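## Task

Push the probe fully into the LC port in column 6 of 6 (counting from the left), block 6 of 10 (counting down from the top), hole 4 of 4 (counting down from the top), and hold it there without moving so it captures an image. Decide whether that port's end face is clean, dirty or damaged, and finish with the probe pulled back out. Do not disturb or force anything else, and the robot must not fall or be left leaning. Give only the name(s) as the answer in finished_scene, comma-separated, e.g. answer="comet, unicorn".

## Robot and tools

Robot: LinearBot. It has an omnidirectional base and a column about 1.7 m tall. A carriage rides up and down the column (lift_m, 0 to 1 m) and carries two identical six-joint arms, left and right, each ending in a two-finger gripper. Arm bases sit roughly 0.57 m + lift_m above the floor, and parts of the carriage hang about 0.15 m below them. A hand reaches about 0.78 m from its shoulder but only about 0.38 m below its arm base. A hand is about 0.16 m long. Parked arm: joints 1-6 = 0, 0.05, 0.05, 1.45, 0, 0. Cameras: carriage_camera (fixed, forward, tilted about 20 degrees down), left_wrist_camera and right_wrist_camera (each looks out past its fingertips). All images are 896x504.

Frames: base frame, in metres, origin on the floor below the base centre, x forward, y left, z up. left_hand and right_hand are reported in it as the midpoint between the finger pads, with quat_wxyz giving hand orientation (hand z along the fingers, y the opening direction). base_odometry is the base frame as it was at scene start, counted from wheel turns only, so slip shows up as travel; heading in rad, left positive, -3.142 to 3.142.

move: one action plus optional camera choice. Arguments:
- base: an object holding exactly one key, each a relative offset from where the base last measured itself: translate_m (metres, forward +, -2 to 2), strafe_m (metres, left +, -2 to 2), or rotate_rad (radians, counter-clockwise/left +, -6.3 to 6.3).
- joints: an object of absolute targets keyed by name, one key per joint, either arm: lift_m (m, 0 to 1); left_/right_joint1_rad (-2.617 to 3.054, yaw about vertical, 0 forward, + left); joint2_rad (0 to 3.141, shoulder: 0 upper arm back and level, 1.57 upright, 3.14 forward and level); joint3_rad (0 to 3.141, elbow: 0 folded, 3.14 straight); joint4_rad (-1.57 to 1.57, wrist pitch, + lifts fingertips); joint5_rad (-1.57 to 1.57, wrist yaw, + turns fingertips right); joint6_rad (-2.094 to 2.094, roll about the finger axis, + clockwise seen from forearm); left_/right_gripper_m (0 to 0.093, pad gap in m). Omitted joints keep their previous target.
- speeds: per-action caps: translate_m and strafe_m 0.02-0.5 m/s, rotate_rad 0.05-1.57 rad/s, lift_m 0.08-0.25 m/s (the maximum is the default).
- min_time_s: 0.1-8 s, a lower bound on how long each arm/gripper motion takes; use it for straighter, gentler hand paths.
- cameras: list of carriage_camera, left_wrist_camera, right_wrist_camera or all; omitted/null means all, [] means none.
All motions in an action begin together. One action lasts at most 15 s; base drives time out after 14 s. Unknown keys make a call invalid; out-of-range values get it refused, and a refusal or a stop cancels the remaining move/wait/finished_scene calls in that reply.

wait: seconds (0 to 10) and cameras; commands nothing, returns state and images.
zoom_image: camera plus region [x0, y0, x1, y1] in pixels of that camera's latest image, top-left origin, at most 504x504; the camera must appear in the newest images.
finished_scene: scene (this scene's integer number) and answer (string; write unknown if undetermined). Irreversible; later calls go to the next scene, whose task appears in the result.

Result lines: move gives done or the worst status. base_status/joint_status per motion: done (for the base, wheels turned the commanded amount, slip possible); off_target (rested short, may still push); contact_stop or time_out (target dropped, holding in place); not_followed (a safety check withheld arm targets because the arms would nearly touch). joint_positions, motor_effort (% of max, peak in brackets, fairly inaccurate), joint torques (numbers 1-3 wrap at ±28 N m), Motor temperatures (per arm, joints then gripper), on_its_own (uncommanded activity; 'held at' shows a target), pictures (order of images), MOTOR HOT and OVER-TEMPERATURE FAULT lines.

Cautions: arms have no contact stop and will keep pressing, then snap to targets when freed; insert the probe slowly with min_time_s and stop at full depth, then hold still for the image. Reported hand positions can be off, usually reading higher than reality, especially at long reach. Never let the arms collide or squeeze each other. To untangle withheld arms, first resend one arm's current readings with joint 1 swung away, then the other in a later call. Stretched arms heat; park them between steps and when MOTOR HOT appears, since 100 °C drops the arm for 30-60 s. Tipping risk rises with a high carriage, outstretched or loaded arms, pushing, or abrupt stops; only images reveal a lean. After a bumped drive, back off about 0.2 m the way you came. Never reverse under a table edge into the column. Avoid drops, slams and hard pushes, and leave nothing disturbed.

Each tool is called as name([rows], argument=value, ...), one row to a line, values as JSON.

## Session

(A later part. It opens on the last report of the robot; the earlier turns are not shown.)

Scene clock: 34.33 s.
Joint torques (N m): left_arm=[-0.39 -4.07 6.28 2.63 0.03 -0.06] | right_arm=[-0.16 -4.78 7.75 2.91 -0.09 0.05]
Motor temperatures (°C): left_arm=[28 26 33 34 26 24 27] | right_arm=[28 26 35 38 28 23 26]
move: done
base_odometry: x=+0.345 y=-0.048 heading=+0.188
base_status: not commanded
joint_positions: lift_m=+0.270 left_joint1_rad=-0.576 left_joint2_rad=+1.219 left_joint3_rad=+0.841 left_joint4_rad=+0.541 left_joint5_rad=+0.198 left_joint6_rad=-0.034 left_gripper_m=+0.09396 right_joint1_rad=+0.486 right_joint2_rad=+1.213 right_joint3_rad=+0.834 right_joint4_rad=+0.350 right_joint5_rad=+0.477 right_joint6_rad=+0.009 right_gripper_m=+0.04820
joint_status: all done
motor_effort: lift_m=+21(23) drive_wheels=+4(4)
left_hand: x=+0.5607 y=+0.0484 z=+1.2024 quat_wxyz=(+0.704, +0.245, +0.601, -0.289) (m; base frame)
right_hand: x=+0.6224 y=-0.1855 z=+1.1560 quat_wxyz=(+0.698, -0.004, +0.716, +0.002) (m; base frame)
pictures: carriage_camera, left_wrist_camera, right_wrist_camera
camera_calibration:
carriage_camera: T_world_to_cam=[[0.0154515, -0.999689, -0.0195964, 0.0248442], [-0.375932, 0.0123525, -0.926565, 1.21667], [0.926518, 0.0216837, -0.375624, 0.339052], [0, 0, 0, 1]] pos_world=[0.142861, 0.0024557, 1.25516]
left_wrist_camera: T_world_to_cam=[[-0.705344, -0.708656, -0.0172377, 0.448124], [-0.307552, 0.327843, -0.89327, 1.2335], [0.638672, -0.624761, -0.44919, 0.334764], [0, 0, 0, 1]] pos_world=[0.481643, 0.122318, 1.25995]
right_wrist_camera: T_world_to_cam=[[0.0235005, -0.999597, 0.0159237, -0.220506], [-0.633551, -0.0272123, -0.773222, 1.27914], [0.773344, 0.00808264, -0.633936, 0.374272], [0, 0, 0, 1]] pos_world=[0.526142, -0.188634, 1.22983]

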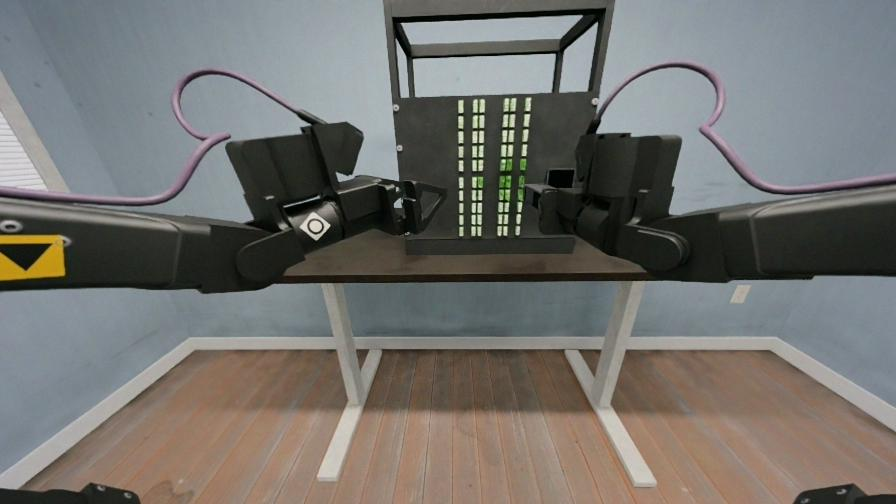

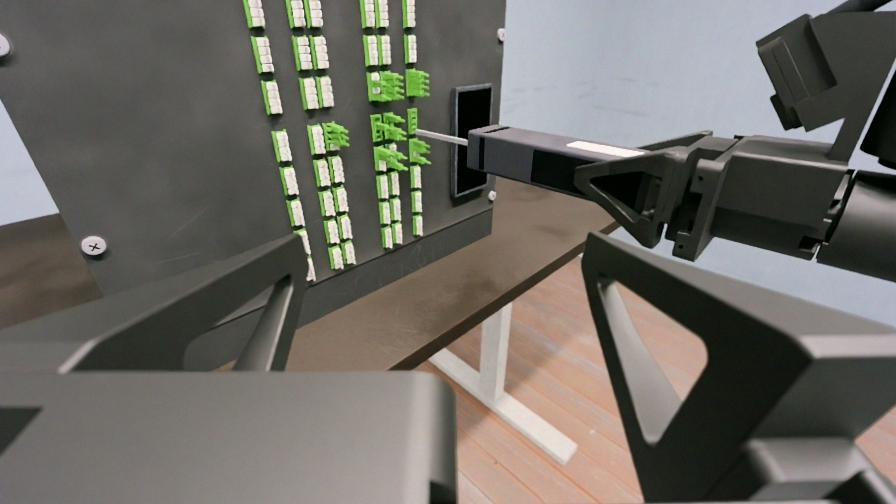

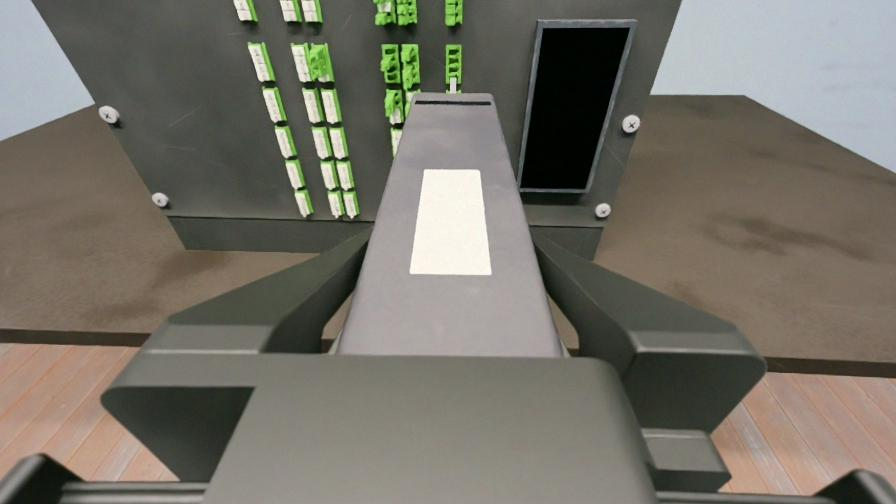

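move(joints={"right_joint5_rad": 0.469}, cameras=[])

wait(seconds=2)

zoom_image(camera="right_wrist_camera", region=[440, 70, 464, 94])

zoom_image(camera="left_wrist_camera", region=[402, 120, 426, 144])

Scene clock: 34.97 s.
Joint torques (N m): left_arm=[-0.34 -4.1 6.28 2.63 0.04 -0.05] | right_arm=[-0.16 -4.72 7.82 2.91 -0.14 0.05]
Motor temperatures (°C): left_arm=[28 26 33 34 26 24 27] | right_arm=[28 26 35 38 28 23 26]
move: done
base_odometry: x=+0.345 y=-0.048 heading=+0.188
base_status: not commanded
joint_positions: lift_m=+0.270 left_joint1_rad=-0.576 left_joint2_rad=+1.219 left_joint3_rad=+0.841 left_joint4_rad=+0.541 left_joint5_rad=+0.198 left_joint6_rad=-0.034 left_gripper_m=+0.09396 right_joint1_rad=+0.486 right_joint2_rad=+1.213 right_joint3_rad=+0.834 right_joint4_rad=+0.350 right_joint5_rad=+0.477 right_joint6_rad=+0.009 right_gripper_m=+0.04820
joint_status: all done
motor_effort: lift_m=+20(24) drive_wheels=+4(4)
left_hand: x=+0.5607 y=+0.0484 z=+1.2024 quat_wxyz=(+0.704, +0.245, +0.601, -0.289) (m; base frame)
right_hand: x=+0.6224 y=-0.1854 z=+1.1560 quat_wxyz=(+0.698, -0.005, +0.716, +0.002) (m; base frame)
pictures: none
No camera images: "cameras" was empty.

Scene clock: 36.97 s.
Joint torques (N m): left_arm=[-0.29 -4.07 6.3 2.62 0.03 -0.06] | right_arm=[-0.17 -4.78 7.79 2.91 -0.11 0.06]
Motor temperatures (°C): left_arm=[28 26 33 34 26 24 27] | right_arm=[28 26 35 38 28 23 26]
base_odometry: x=+0.345 y=-0.048 heading=+0.188
base_status: not commanded
joint_positions: lift_m=+0.270 left_joint1_rad=-0.576 left_joint2_rad=+1.219 left_joint3_rad=+0.841 left_joint4_rad=+0.541 left_joint5_rad=+0.198 left_joint6_rad=-0.034 left_gripper_m=+0.09396 right_joint1_rad=+0.486 right_joint2_rad=+1.213 right_joint3_rad=+0.834 right_joint4_rad=+0.350 right_joint5_rad=+0.476 right_joint6_rad=+0.009 right_gripper_m=+0.04820
joint_status: all done
motor_effort: lift_m=+21(24) drive_wheels=+4(4)
left_hand: x=+0.5607 y=+0.0484 z=+1.2024 quat_wxyz=(+0.704, +0.245, +0.601, -0.289) (m; base frame)
right_hand: x=+0.6224 y=-0.1853 z=+1.1560 quat_wxyz=(+0.698, -0.005, +0.716, +0.002) (m; base frame)
wait: 2.00 s; at rest by 0.27 s
pictures: carriage_camera, left_wrist_camera, right_wrist_camera
camera_calibration:
carriage_camera: T_world_to_cam=[[0.0154515, -0.999689, -0.0195964, 0.0248442], [-0.375932, 0.0123525, -0.926565, 1.21667], [0.926518, 0.0216837, -0.375624, 0.339052], [0, 0, 0, 1]] pos_world=[0.142861, 0.0024557, 1.25516]
left_wrist_camera: T_world_to_cam=[[-0.705344, -0.708656, -0.0172377, 0.448124], [-0.307552, 0.327843, -0.89327, 1.2335], [0.638672, -0.624761, -0.44919, 0.334764], [0, 0, 0, 1]] pos_world=[0.481643, 0.122318, 1.25995]
right_wrist_camera: T_world_to_cam=[[0.0246395, -0.99957, 0.0159002, -0.220973], [-0.633514, -0.0279159, -0.773228, 1.279], [0.773339, 0.008979, -0.633929, 0.374432], [0, 0, 0, 1]] pos_world=[0.526145, -0.188536, 1.22983]

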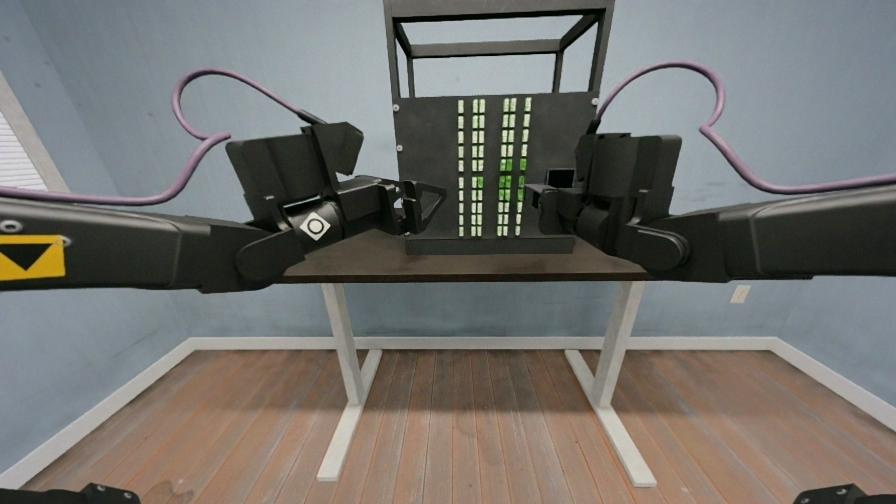

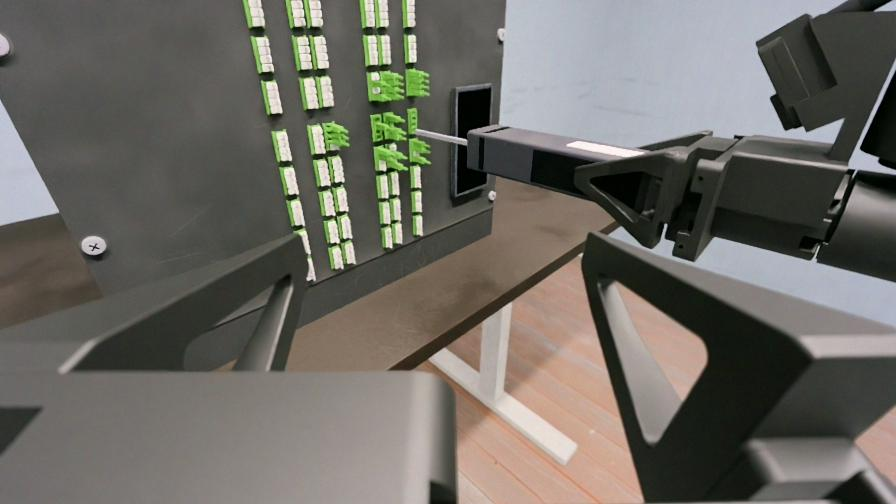

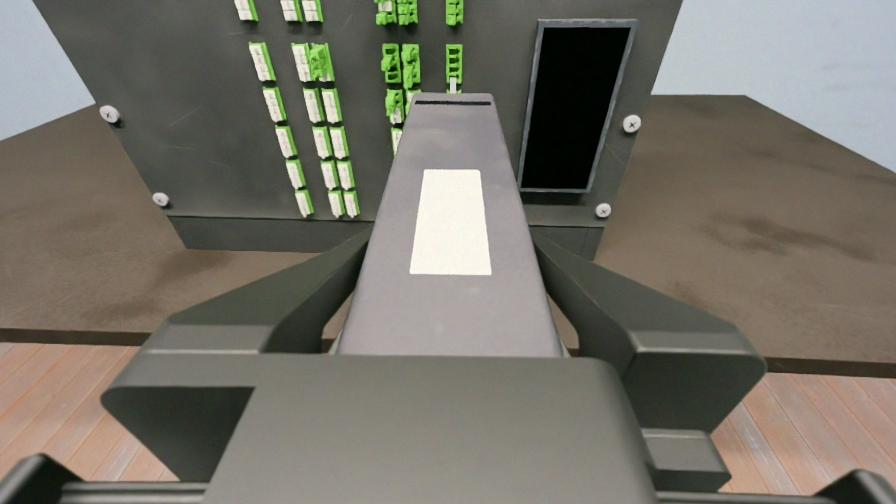

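Scaled by 21.000 from the camera's 896x504 image, which has a finer 1280x720 frame.

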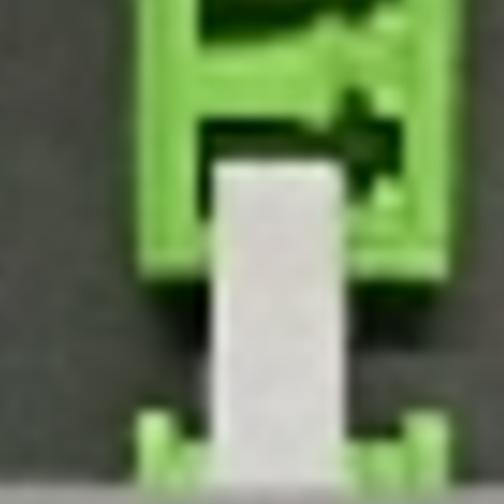

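Scaled by 21.000 from the camera's 896x504 image, which has a finer 1280x720 frame.

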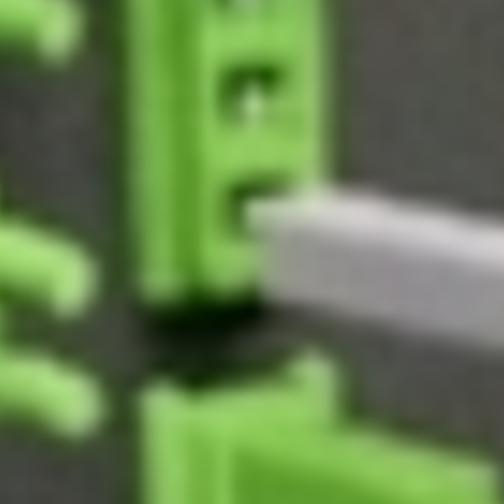

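move(joints={"right_joint5_rad": 0.4655, "lift_m": 0.2707}, cameras=[])

wait(seconds=1.5)

zoom_image(camera="right_wrist_camera", region=[440, 70, 464, 94])

zoom_image(camera="left_wrist_camera", region=[402, 120, 426, 144])

Scene clock: 37.60 s.
Joint torques (N m): left_arm=[-0.32 -4.08 6.27 2.63 0.04 -0.07] | right_arm=[-0.16 -4.78 7.91 2.94 -0.12 0.06]
Motor temperatures (°C): left_arm=[28 26 33 34 26 24 27] | right_arm=[28 26 35 38 28 23 26]
move: done
base_odometry: x=+0.345 y=-0.048 heading=+0.188
base_status: not commanded
joint_positions: lift_m=+0.270 left_joint1_rad=-0.576 left_joint2_rad=+1.219 left_joint3_rad=+0.841 left_joint4_rad=+0.540 left_joint5_rad=+0.198 left_joint6_rad=-0.034 left_gripper_m=+0.09396 right_joint1_rad=+0.486 right_joint2_rad=+1.213 right_joint3_rad=+0.834 right_joint4_rad=+0.350 right_joint5_rad=+0.473 right_joint6_rad=+0.009 right_gripper_m=+0.04820
joint_status: all done
motor_effort: lift_m=+24(26) drive_wheels=+4(4)
left_hand: x=+0.5608 y=+0.0484 z=+1.2029 quat_wxyz=(+0.704, +0.245, +0.601, -0.289) (m; base frame)
right_hand: x=+0.6224 y=-0.1848 z=+1.1566 quat_wxyz=(+0.698, -0.006, +0.716, +0.003) (m; base frame)
pictures: none
No camera images: "cameras" was empty.

Scene clock: 39.10 s.
Joint torques (N m): left_arm=[-0.35 -4.1 6.27 2.62 0.04 -0.06] | right_arm=[-0.17 -4.79 7.8 2.92 -0.12 0.05]
Motor temperatures (°C): left_arm=[28 27 33 34 26 24 27] | right_arm=[28 26 35 38 28 23 26]
base_odometry: x=+0.345 y=-0.048 heading=+0.188
base_status: not commanded
joint_positions: lift_m=+0.270 left_joint1_rad=-0.576 left_joint2_rad=+1.219 left_joint3_rad=+0.841 left_joint4_rad=+0.540 left_joint5_rad=+0.198 left_joint6_rad=-0.034 left_gripper_m=+0.09396 right_joint1_rad=+0.486 right_joint2_rad=+1.213 right_joint3_rad=+0.834 right_joint4_rad=+0.350 right_joint5_rad=+0.472 right_joint6_rad=+0.009 right_gripper_m=+0.04820
joint_status: all done
motor_effort: lift_m=+25(26) drive_wheels=+4(4)
left_hand: x=+0.5608 y=+0.0484 z=+1.2029 quat_wxyz=(+0.704, +0.245, +0.601, -0.289) (m; base frame)
right_hand: x=+0.6224 y=-0.1846 z=+1.1566 quat_wxyz=(+0.698, -0.006, +0.716, +0.004) (m; base frame)
wait: 1.50 s; at rest by 0.27 s
pictures: carriage_camera, left_wrist_camera, right_wrist_camera
camera_calibration:
carriage_camera: T_world_to_cam=[[0.0154515, -0.999689, -0.0195964, 0.0248559], [-0.375932, 0.0123525, -0.926565, 1.21722], [0.926518, 0.0216837, -0.375624, 0.339278], [0, 0, 0, 1]] pos_world=[0.142861, 0.0024557, 1.25576]
left_wrist_camera: T_world_to_cam=[[-0.705326, -0.708675, -0.0171755, 0.448049], [-0.307812, 0.328002, -0.893122, 1.23396], [0.638567, -0.624655, -0.449487, 0.335446], [0, 0, 0, 1]] pos_world=[0.481642, 0.122319, 1.26055]
right_wrist_camera: T_world_to_cam=[[0.0285503, -0.999465, 0.0159418, -0.222775], [-0.633699, -0.0304312, -0.772981, 1.27872], [0.773053, 0.0119665, -0.634229, 0.375822], [0, 0, 0, 1]] pos_world=[0.526154, -0.18824, 1.23034]

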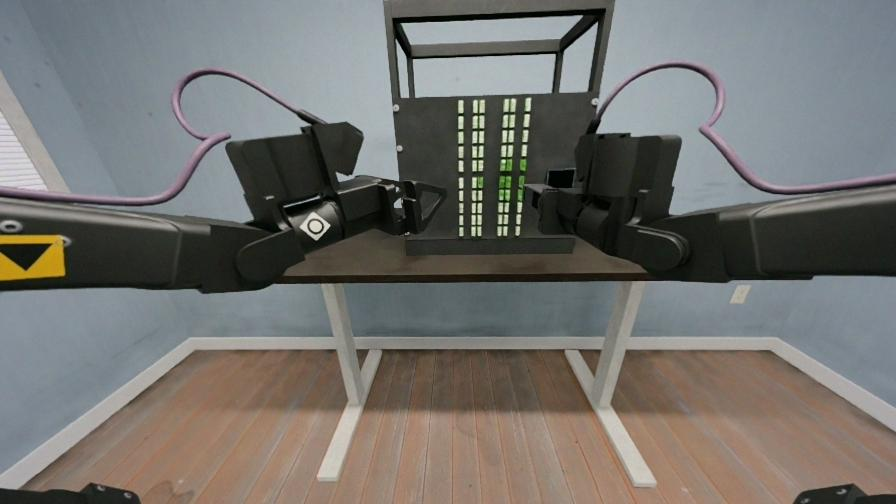

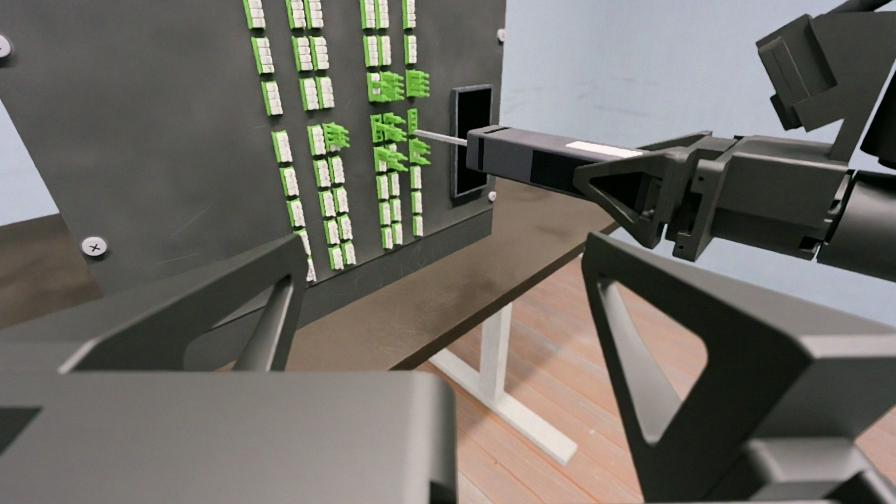

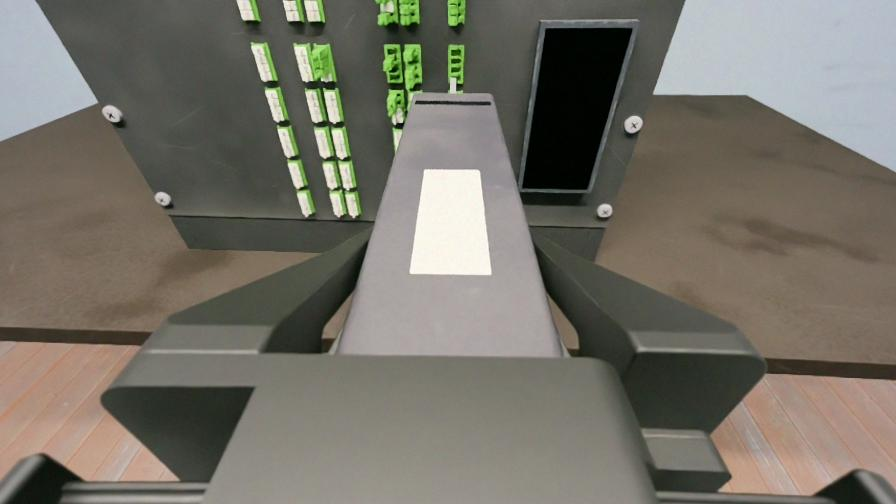

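Scaled by 21.000 from the camera's 896x504 image, which has a finer 1280x720 frame.

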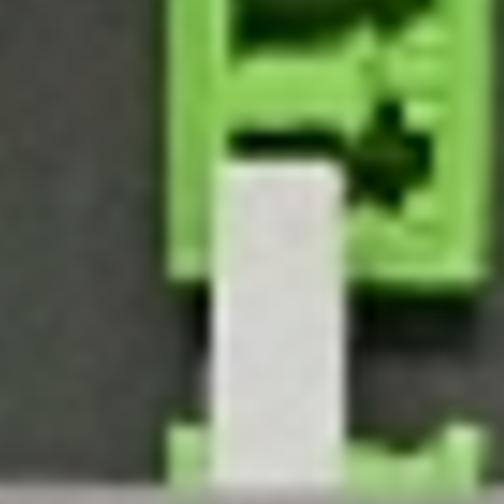

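Scaled by 21.000 from the camera's 896x504 image, which has a finer 1280x720 frame.

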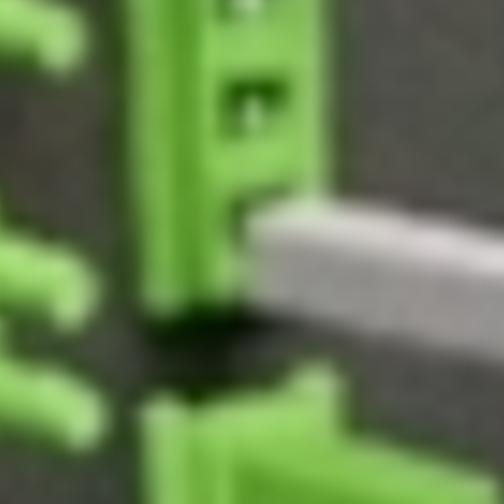

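move(joints={"right_joint5_rad": 0.481, "lift_m": 0.2716}, cameras=[])

wait(seconds=1.5)

zoom_image(camera="right_wrist_camera", region=[440, 70, 464, 94])

zoom_image(camera="left_wrist_camera", region=[402, 120, 426, 144])

zoom_image(camera="carriage_camera", region=[510, 170, 534, 194])

Scene clock: 39.93 s.
Joint torques (N m): left_arm=[-0.35 -4.1 6.31 2.63 0.03 -0.07] | right_arm=[-0.14 -4.81 7.83 2.86 0.01 0.06]
Motor temperatures (°C): left_arm=[28 27 33 34 26 24 27] | right_arm=[28 26 35 38 28 23 26]
move: done
base_odometry: x=+0.345 y=-0.048 heading=+0.188
base_status: not commanded
joint_positions: lift_m=+0.271 left_joint1_rad=-0.576 left_joint2_rad=+1.219 left_joint3_rad=+0.841 left_joint4_rad=+0.540 left_joint5_rad=+0.198 left_joint6_rad=-0.034 left_gripper_m=+0.09396 right_joint1_rad=+0.486 right_joint2_rad=+1.213 right_joint3_rad=+0.834 right_joint4_rad=+0.349 right_joint5_rad=+0.473 right_joint6_rad=+0.009 right_gripper_m=+0.04820
joint_status: all done
motor_effort: lift_m=+25(26) drive_wheels=+4(4)
left_hand: x=+0.5608 y=+0.0484 z=+1.2037 quat_wxyz=(+0.704, +0.245, +0.601, -0.289) (m; base frame)
right_hand: x=+0.6224 y=-0.1847 z=+1.1572 quat_wxyz=(+0.698, -0.006, +0.716, +0.003) (m; base frame)
pictures: none
No camera images: "cameras" was empty.

Scene clock: 41.43 s.
Joint torques (N m): left_arm=[-0.32 -4.07 6.26 2.62 0.03 -0.07] | right_arm=[-0.16 -4.77 7.79 2.93 0.01 0.05]
Motor temperatures (°C): left_arm=[28 27 33 34 26 24 27] | right_arm=[28 26 35 38 28 23 26]
base_odometry: x=+0.345 y=-0.048 heading=+0.188
base_status: not commanded
joint_positions: lift_m=+0.271 left_joint1_rad=-0.576 left_joint2_rad=+1.219 left_joint3_rad=+0.841 left_joint4_rad=+0.540 left_joint5_rad=+0.198 left_joint6_rad=-0.034 left_gripper_m=+0.09396 right_joint1_rad=+0.486 right_joint2_rad=+1.213 right_joint3_rad=+0.834 right_joint4_rad=+0.349 right_joint5_rad=+0.473 right_joint6_rad=+0.009 right_gripper_m=+0.04820
joint_status: all done
motor_effort: lift_m=+25(26) drive_wheels=+4(4)
left_hand: x=+0.5608 y=+0.0484 z=+1.2037 quat_wxyz=(+0.704, +0.245, +0.601, -0.289) (m; base frame)
right_hand: x=+0.6224 y=-0.1847 z=+1.1572 quat_wxyz=(+0.698, -0.006, +0.716, +0.003) (m; base frame)
wait: 1.50 s; at rest by 0.27 s
pictures: carriage_camera, left_wrist_camera, right_wrist_camera
camera_calibration:
carriage_camera: T_world_to_cam=[[0.0154515, -0.999689, -0.0195964, 0.0248716], [-0.375932, 0.0123525, -0.926565, 1.21796], [0.926518, 0.0216837, -0.375624, 0.339578], [0, 0, 0, 1]] pos_world=[0.142861, 0.0024557, 1.25656]
left_wrist_camera: T_world_to_cam=[[-0.705326, -0.708675, -0.0171755, 0.448063], [-0.307812, 0.328002, -0.893122, 1.23467], [0.638567, -0.624655, -0.449487, 0.335806], [0, 0, 0, 1]] pos_world=[0.481642, 0.122319, 1.26135]
right_wrist_camera: T_world_to_cam=[[0.0277378, -0.999482, 0.0163351, -0.222848], [-0.634281, -0.0302283, -0.772511, 1.2791], [0.772605, 0.0110667, -0.634791, 0.377093], [0, 0, 0, 1]] pos_world=[0.526148, -0.188241, 1.23114]

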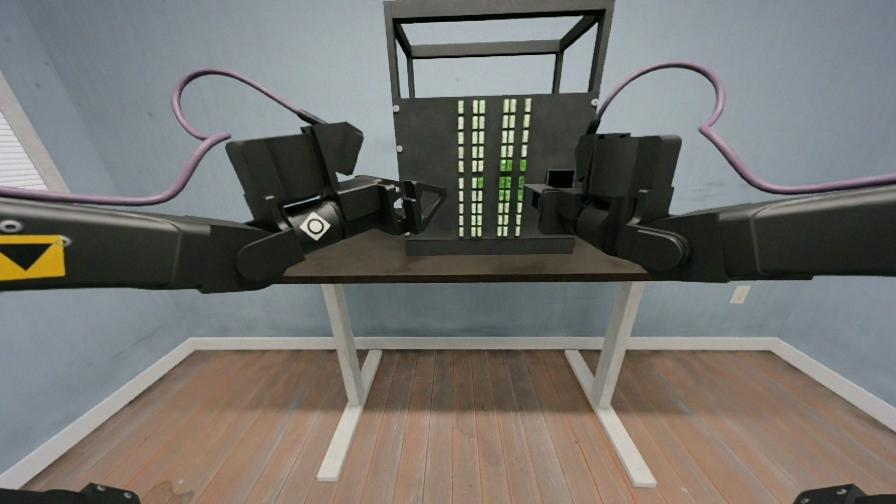

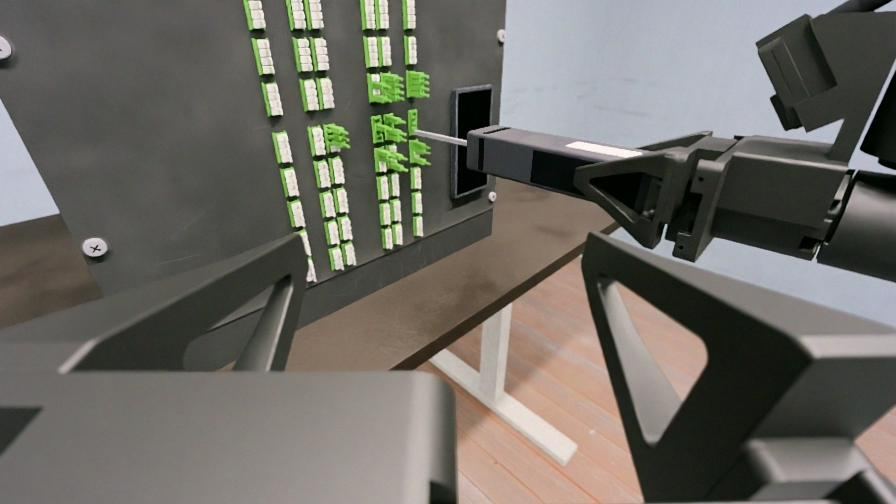

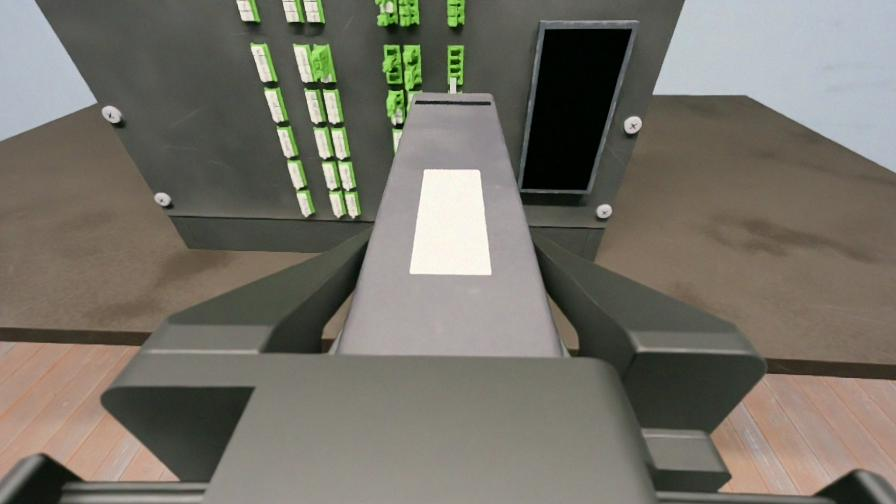

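Scaled by 21.000 from the camera's 896x504 image, which has a finer 1280x720 frame.

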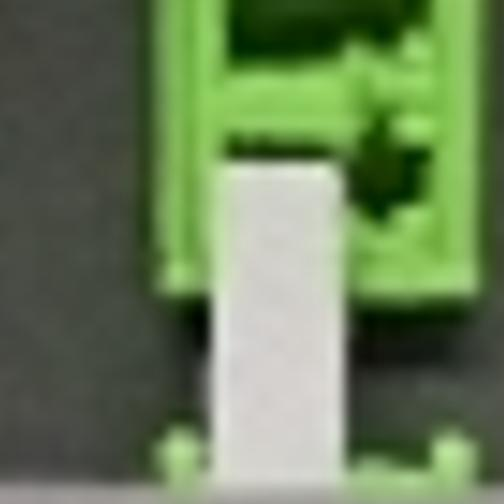

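Scaled by 21.000 from the camera's 896x504 image, which has a finer 1280x720 frame.

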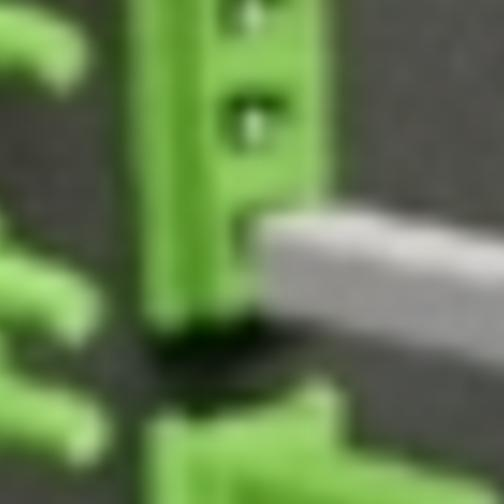

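Scaled by 21.000 from the camera's 896x504 image, which has a finer 1280x720 frame.

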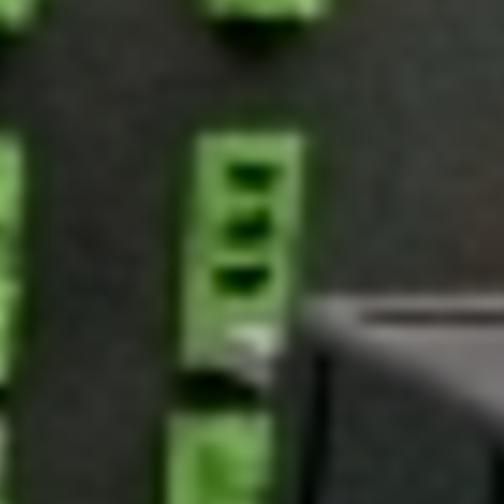

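move(joints={"right_joint5_rad": 0.483, "lift_m": 0.272}, cameras=[])

move(base={"translate_m": 0.002}, speeds={"translate_m": 0.02})

zoom_image(camera="right_wrist_camera", region=[440, 70, 464, 94])

zoom_image(camera="left_wrist_camera", region=[402, 120, 426, 144])

zoom_image(camera="carriage_camera", region=[510, 170, 534, 194])

Scene clock: 42.50 s.
Joint torques (N m): left_arm=[-0.35 -4.08 6.28 2.63 0.04 -0.06] | right_arm=[-0.16 -4.82 7.79 2.94 0.01 0.06]
Motor temperatures (°C): left_arm=[28 27 33 34 26 24 27] | right_arm=[28 26 35 38 28 23 26]
move: done
base_odometry: x=+0.345 y=-0.048 heading=+0.188
base_status: not commanded
joint_positions: lift_m=+0.272 left_joint1_rad=-0.576 left_joint2_rad=+1.219 left_joint3_rad=+0.841 left_joint4_rad=+0.540 left_joint5_rad=+0.198 left_joint6_rad=-0.034 left_gripper_m=+0.09396 right_joint1_rad=+0.486 right_joint2_rad=+1.213 right_joint3_rad=+0.834 right_joint4_rad=+0.349 right_joint5_rad=+0.474 right_joint6_rad=+0.009 right_gripper_m=+0.04820
joint_status: all done
motor_effort: lift_m=+26(29) drive_wheels=+4(4)
left_hand: x=+0.5608 y=+0.0484 z=+1.2041 quat_wxyz=(+0.704, +0.245, +0.601, -0.289) (m; base frame)
right_hand: x=+0.6224 y=-0.1849 z=+1.1576 quat_wxyz=(+0.698, -0.006, +0.716, +0.003) (m; base frame)
pictures: none
No camera images: "cameras" was empty.

Scene clock: 43.10 s.
Joint torques (N m): left_arm=[-0.35 -4.05 6.28 2.66 0.04 -0.07] | right_arm=[-0.28 -4.51 7.92 2.93 -0.01 0.06]
Motor temperatures (°C): left_arm=[28 27 33 34 26 24 27] | right_arm=[28 26 35 38 28 23 26]
move: done
base_odometry: x=+0.347 y=-0.047 heading=+0.188
base_status: done
joint_positions: lift_m=+0.272 left_joint1_rad=-0.576 left_joint2_rad=+1.219 left_joint3_rad=+0.841 left_joint4_rad=+0.539 left_joint5_rad=+0.198 left_joint6_rad=-0.034 left_gripper_m=+0.09396 right_joint1_rad=+0.488 right_joint2_rad=+1.211 right_joint3_rad=+0.834 right_joint4_rad=+0.350 right_joint5_rad=+0.477 right_joint6_rad=+0.009 right_gripper_m=+0.04820
joint_status: not commanded
motor_effort: lift_m=+24(27) drive_wheels=+3(8)
left_hand: x=+0.5608 y=+0.0484 z=+1.2037 quat_wxyz=(+0.704, +0.245, +0.601, -0.289) (m; base frame)
right_hand: x=+0.6219 y=-0.1849 z=+1.1583 quat_wxyz=(+0.698, -0.005, +0.716, +0.003) (m; base frame)
pictures: carriage_camera, left_wrist_camera, right_wrist_camera
camera_calibration:
carriage_camera: T_world_to_cam=[[0.0154515, -0.999689, -0.0195964, 0.0248795], [-0.375932, 0.0123525, -0.926565, 1.21833], [0.926518, 0.0216837, -0.375624, 0.339729], [0, 0, 0, 1]] pos_world=[0.142861, 0.0024557, 1.25696]
left_wrist_camera: T_world_to_cam=[[-0.705367, -0.70864, -0.0169257, 0.447766], [-0.308896, 0.328786, -0.892459, 1.2345], [0.637997, -0.624283, -0.450811, 0.337671], [0, 0, 0, 1]] pos_world=[0.481739, 0.122221, 1.26155]
right_wrist_camera: T_world_to_cam=[[0.0255186, -0.999553, 0.0155846, -0.220861], [-0.63299, -0.0282226, -0.773645, 1.28043], [0.773739, 0.0098774, -0.633427, 0.375561], [0, 0, 0, 1]] pos_world=[0.525551, -0.188335, 1.23193]

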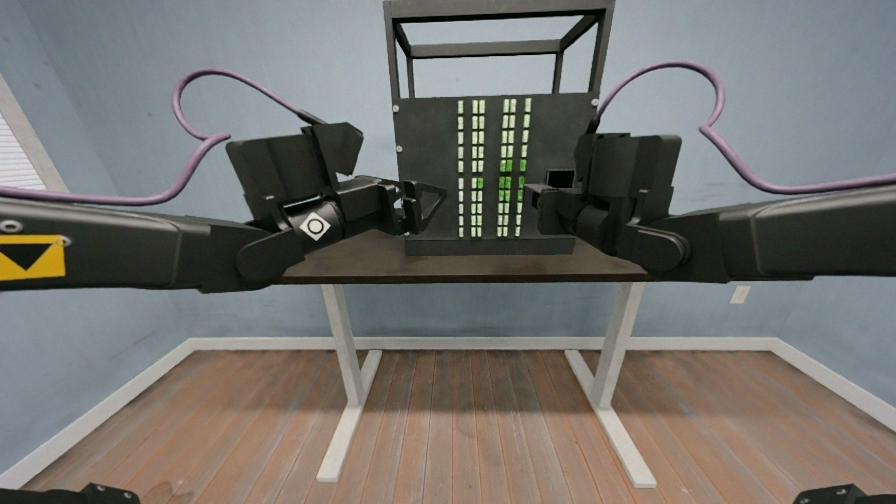

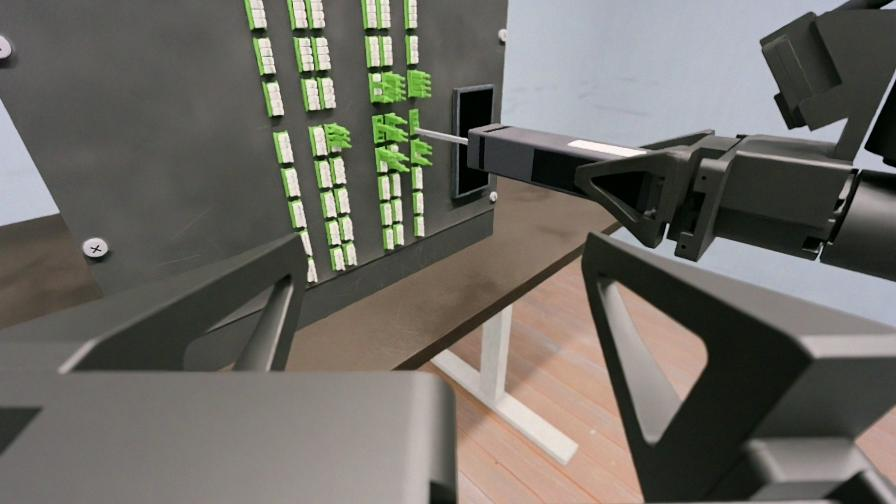

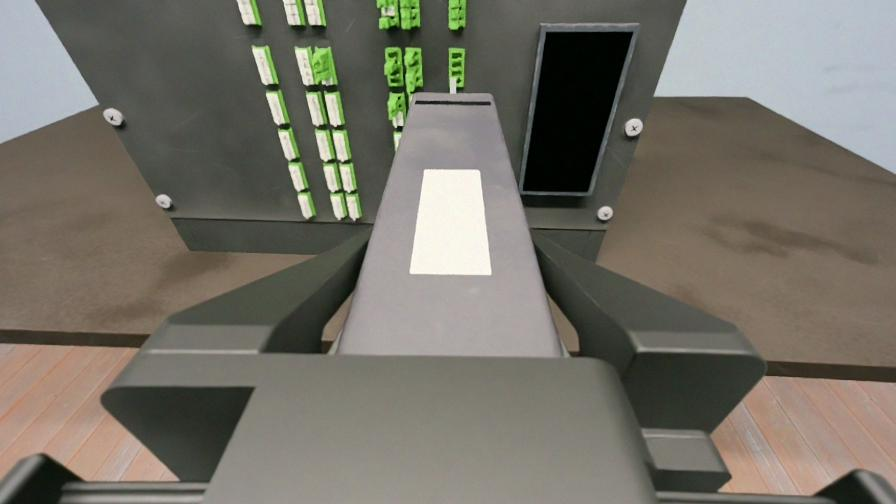

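Scaled by 21.000 from the camera's 896x504 image, which has a finer 1280x720 frame.

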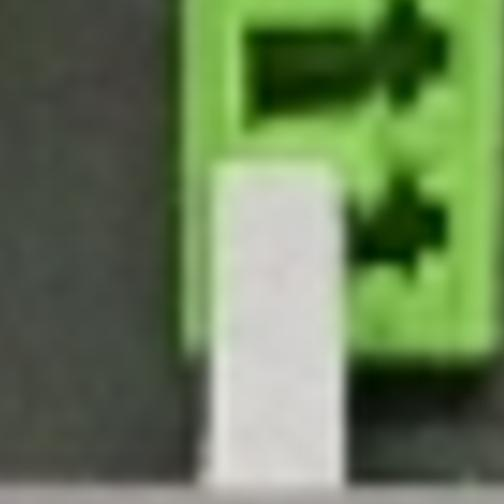

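Scaled by 21.000 from the camera's 896x504 image, which has a finer 1280x720 frame.

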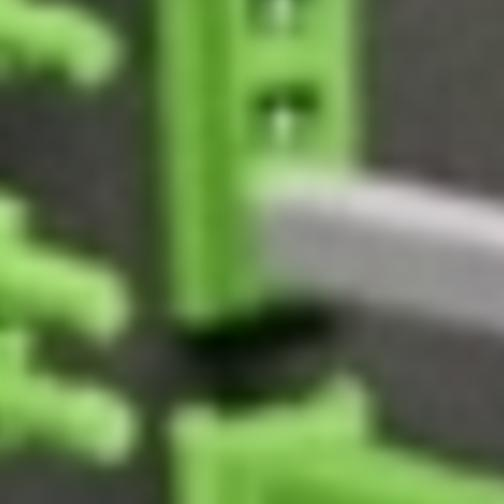

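Scaled by 21.000 from the camera's 896x504 image, which has a finer 1280x720 frame.

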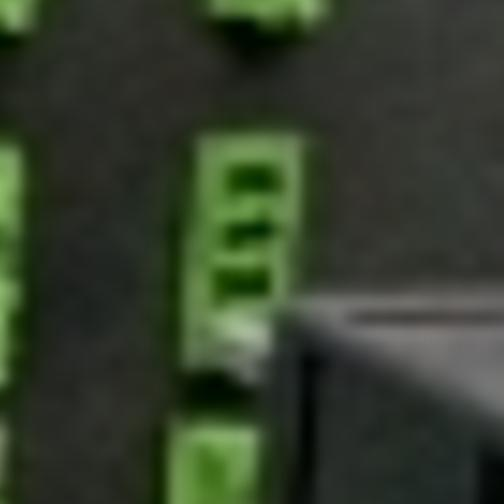

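move(base={"translate_m": -0.008}, speeds={"translate_m": 0.03}, joints={"left_joint2_rad": 1.819, "left_joint3_rad": 1.441}, min_time_s=2.5)

Scene clock: 47.73 s.
Joint torques (N m): left_arm=[-0.38 -7.82 8.39 2.65 0.03 -0.06] | right_arm=[-0.31 -4.64 7.8 2.93 0 0.05]
Motor temperatures (°C): left_arm=[28 27 34 35 26 24 27] | right_arm=[28 26 36 38 28 23 26]
move: done
base_odometry: x=+0.339 y=-0.049 heading=+0.188
base_status: done
joint_positions: lift_m=+0.272 left_joint1_rad=-0.576 left_joint2_rad=+1.799 left_joint3_rad=+1.408 left_joint4_rad=+0.539 left_joint5_rad=+0.198 left_joint6_rad=-0.034 left_gripper_m=+0.09396 right_joint1_rad=+0.488 right_joint2_rad=+1.211 right_joint3_rad=+0.834 right_joint4_rad=+0.349 right_joint5_rad=+0.477 right_joint6_rad=+0.009 right_gripper_m=+0.04820
joint_status: all done
motor_effort: lift_m=+23(29) drive_wheels=+3(5)
left_hand: x=+0.6872 y=-0.0336 z=+1.2069 quat_wxyz=(+0.700, +0.246, +0.606, -0.288) (m; base frame)
right_hand: x=+0.6219 y=-0.1849 z=+1.1580 quat_wxyz=(+0.698, -0.005, +0.716, +0.002) (m; base frame)
pictures: carriage_camera, left_wrist_camera, right_wrist_camera
camera_calibration:
carriage_camera: T_world_to_cam=[[0.0154515, -0.999689, -0.0195964, 0.0248795], [-0.375932, 0.0123525, -0.926565, 1.21833], [0.926518, 0.0216837, -0.375624, 0.339729], [0, 0, 0, 1]] pos_world=[0.142861, 0.0024557, 1.25696]
left_wrist_camera: T_world_to_cam=[[-0.705501, -0.708566, -0.0142659, 0.475666], [-0.318351, 0.334829, -0.886872, 1.30331], [0.633184, -0.621147, -0.461795, 0.223908], [0, 0, 0, 1]] pos_world=[0.608717, 0.0397351, 1.26605]
right_wrist_camera: T_world_to_cam=[[0.0254746, -0.999545, 0.016121, -0.221401], [-0.633761, -0.0286194, -0.772999, 1.27995], [0.77311, 0.00947496, -0.634202, 0.376634], [0, 0, 0, 1]] pos_world=[0.525646, -0.188238, 1.23184]

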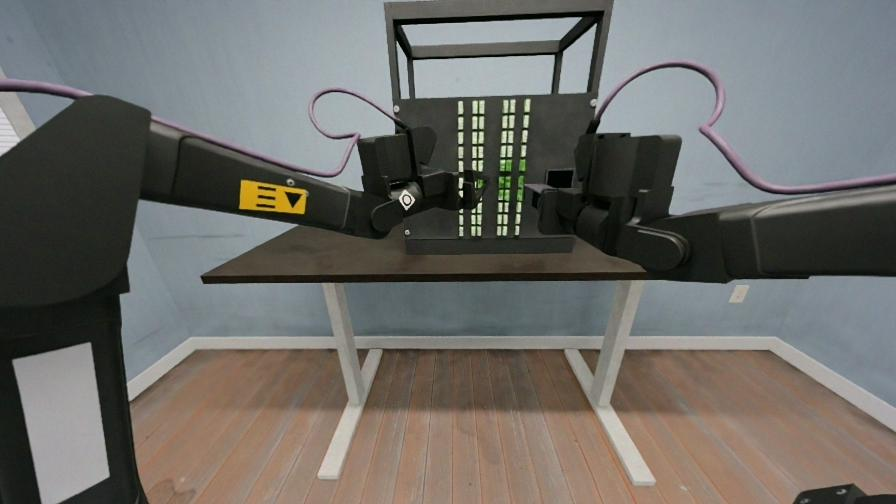

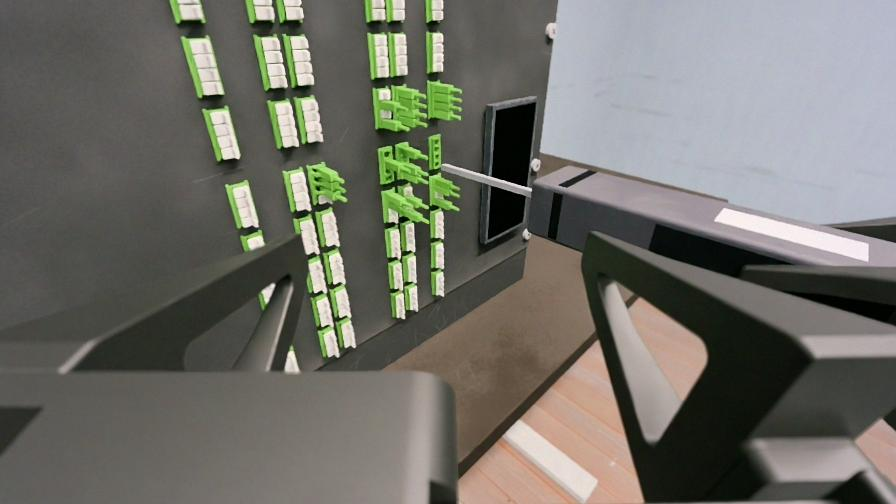

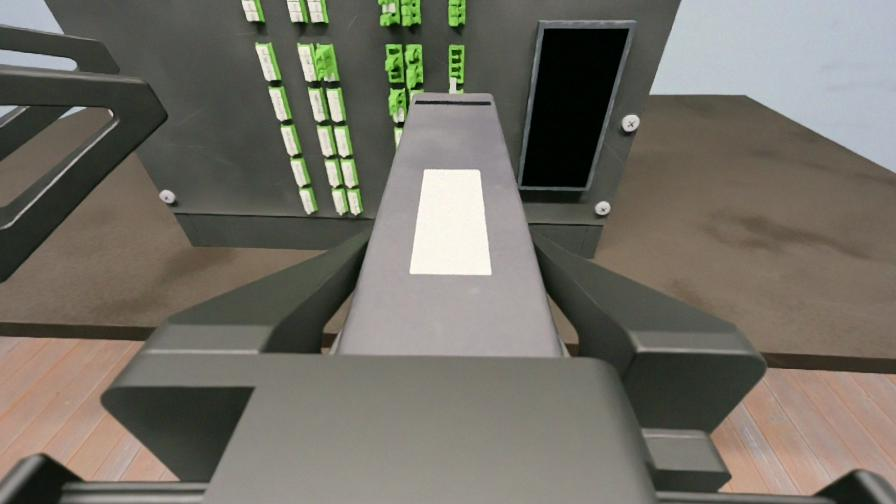

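zoom_image(camera="left_wrist_camera", region=[415, 125, 465, 175])

zoom_image(camera="right_wrist_camera", region=[440, 70, 464, 94])

Scaled by 10.080 from the camera's 896x504 image, which has a finer 1280x720 frame.

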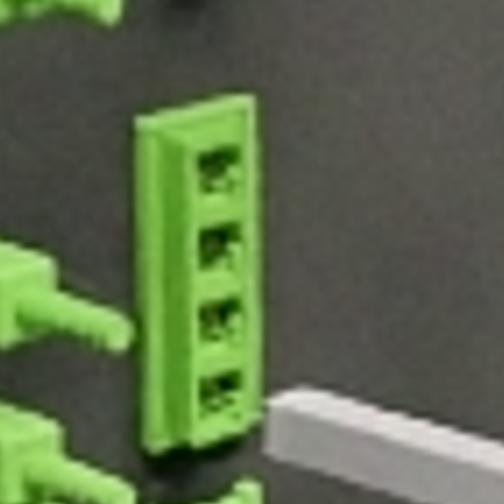

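Scaled by 21.000 from the camera's 896x504 image, which has a finer 1280x720 frame.

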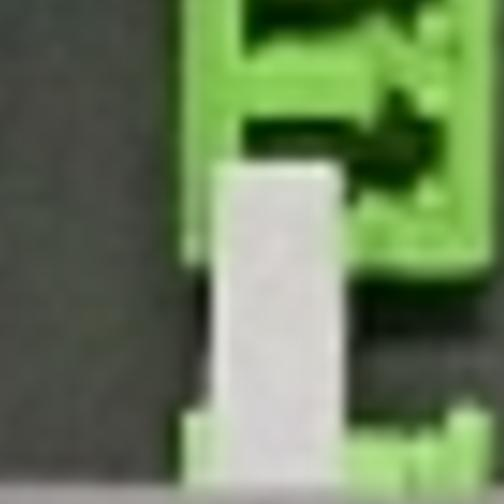

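zoom_image(camera="left_wrist_camera", region=[428, 150, 448, 170])

zoom_image(camera="right_wrist_camera", region=[444, 40, 474, 70])

zoom_image(camera="left_wrist_camera", region=[470, 165, 500, 195])

Scaled by 25.200 from the camera's 896x504 image, which has a finer 1280x720 frame.

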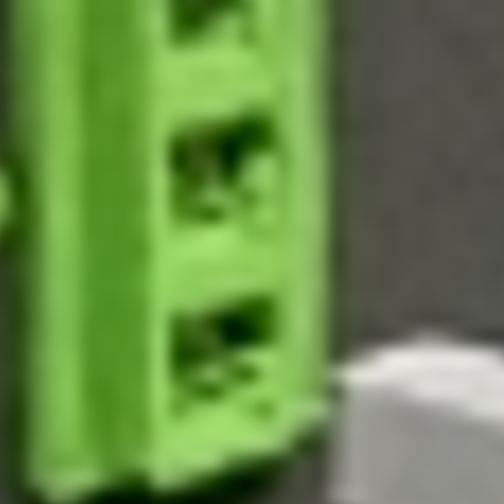

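Scaled by 16.800 from the camera's 896x504 image, which has a finer 1280x720 frame.

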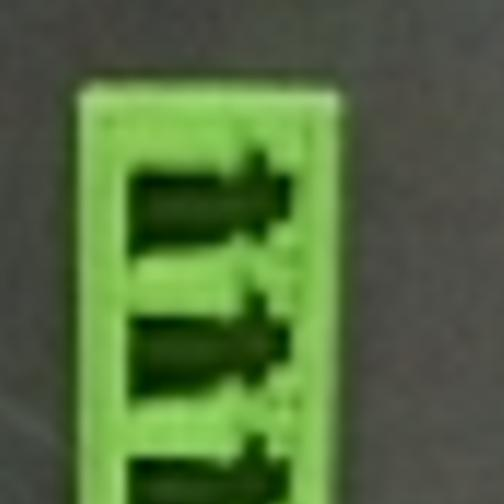

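Scaled by 16.800 from the camera's 896x504 image, which has a finer 1280x720 frame.

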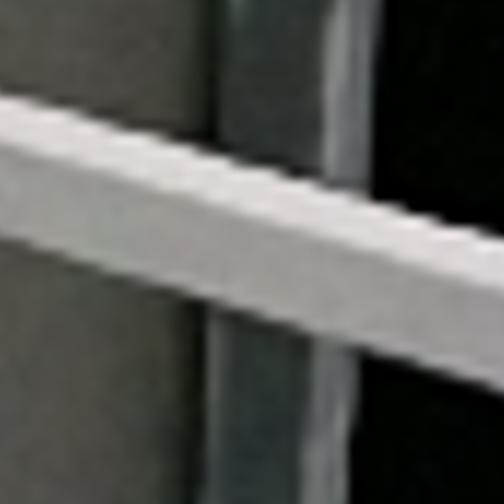

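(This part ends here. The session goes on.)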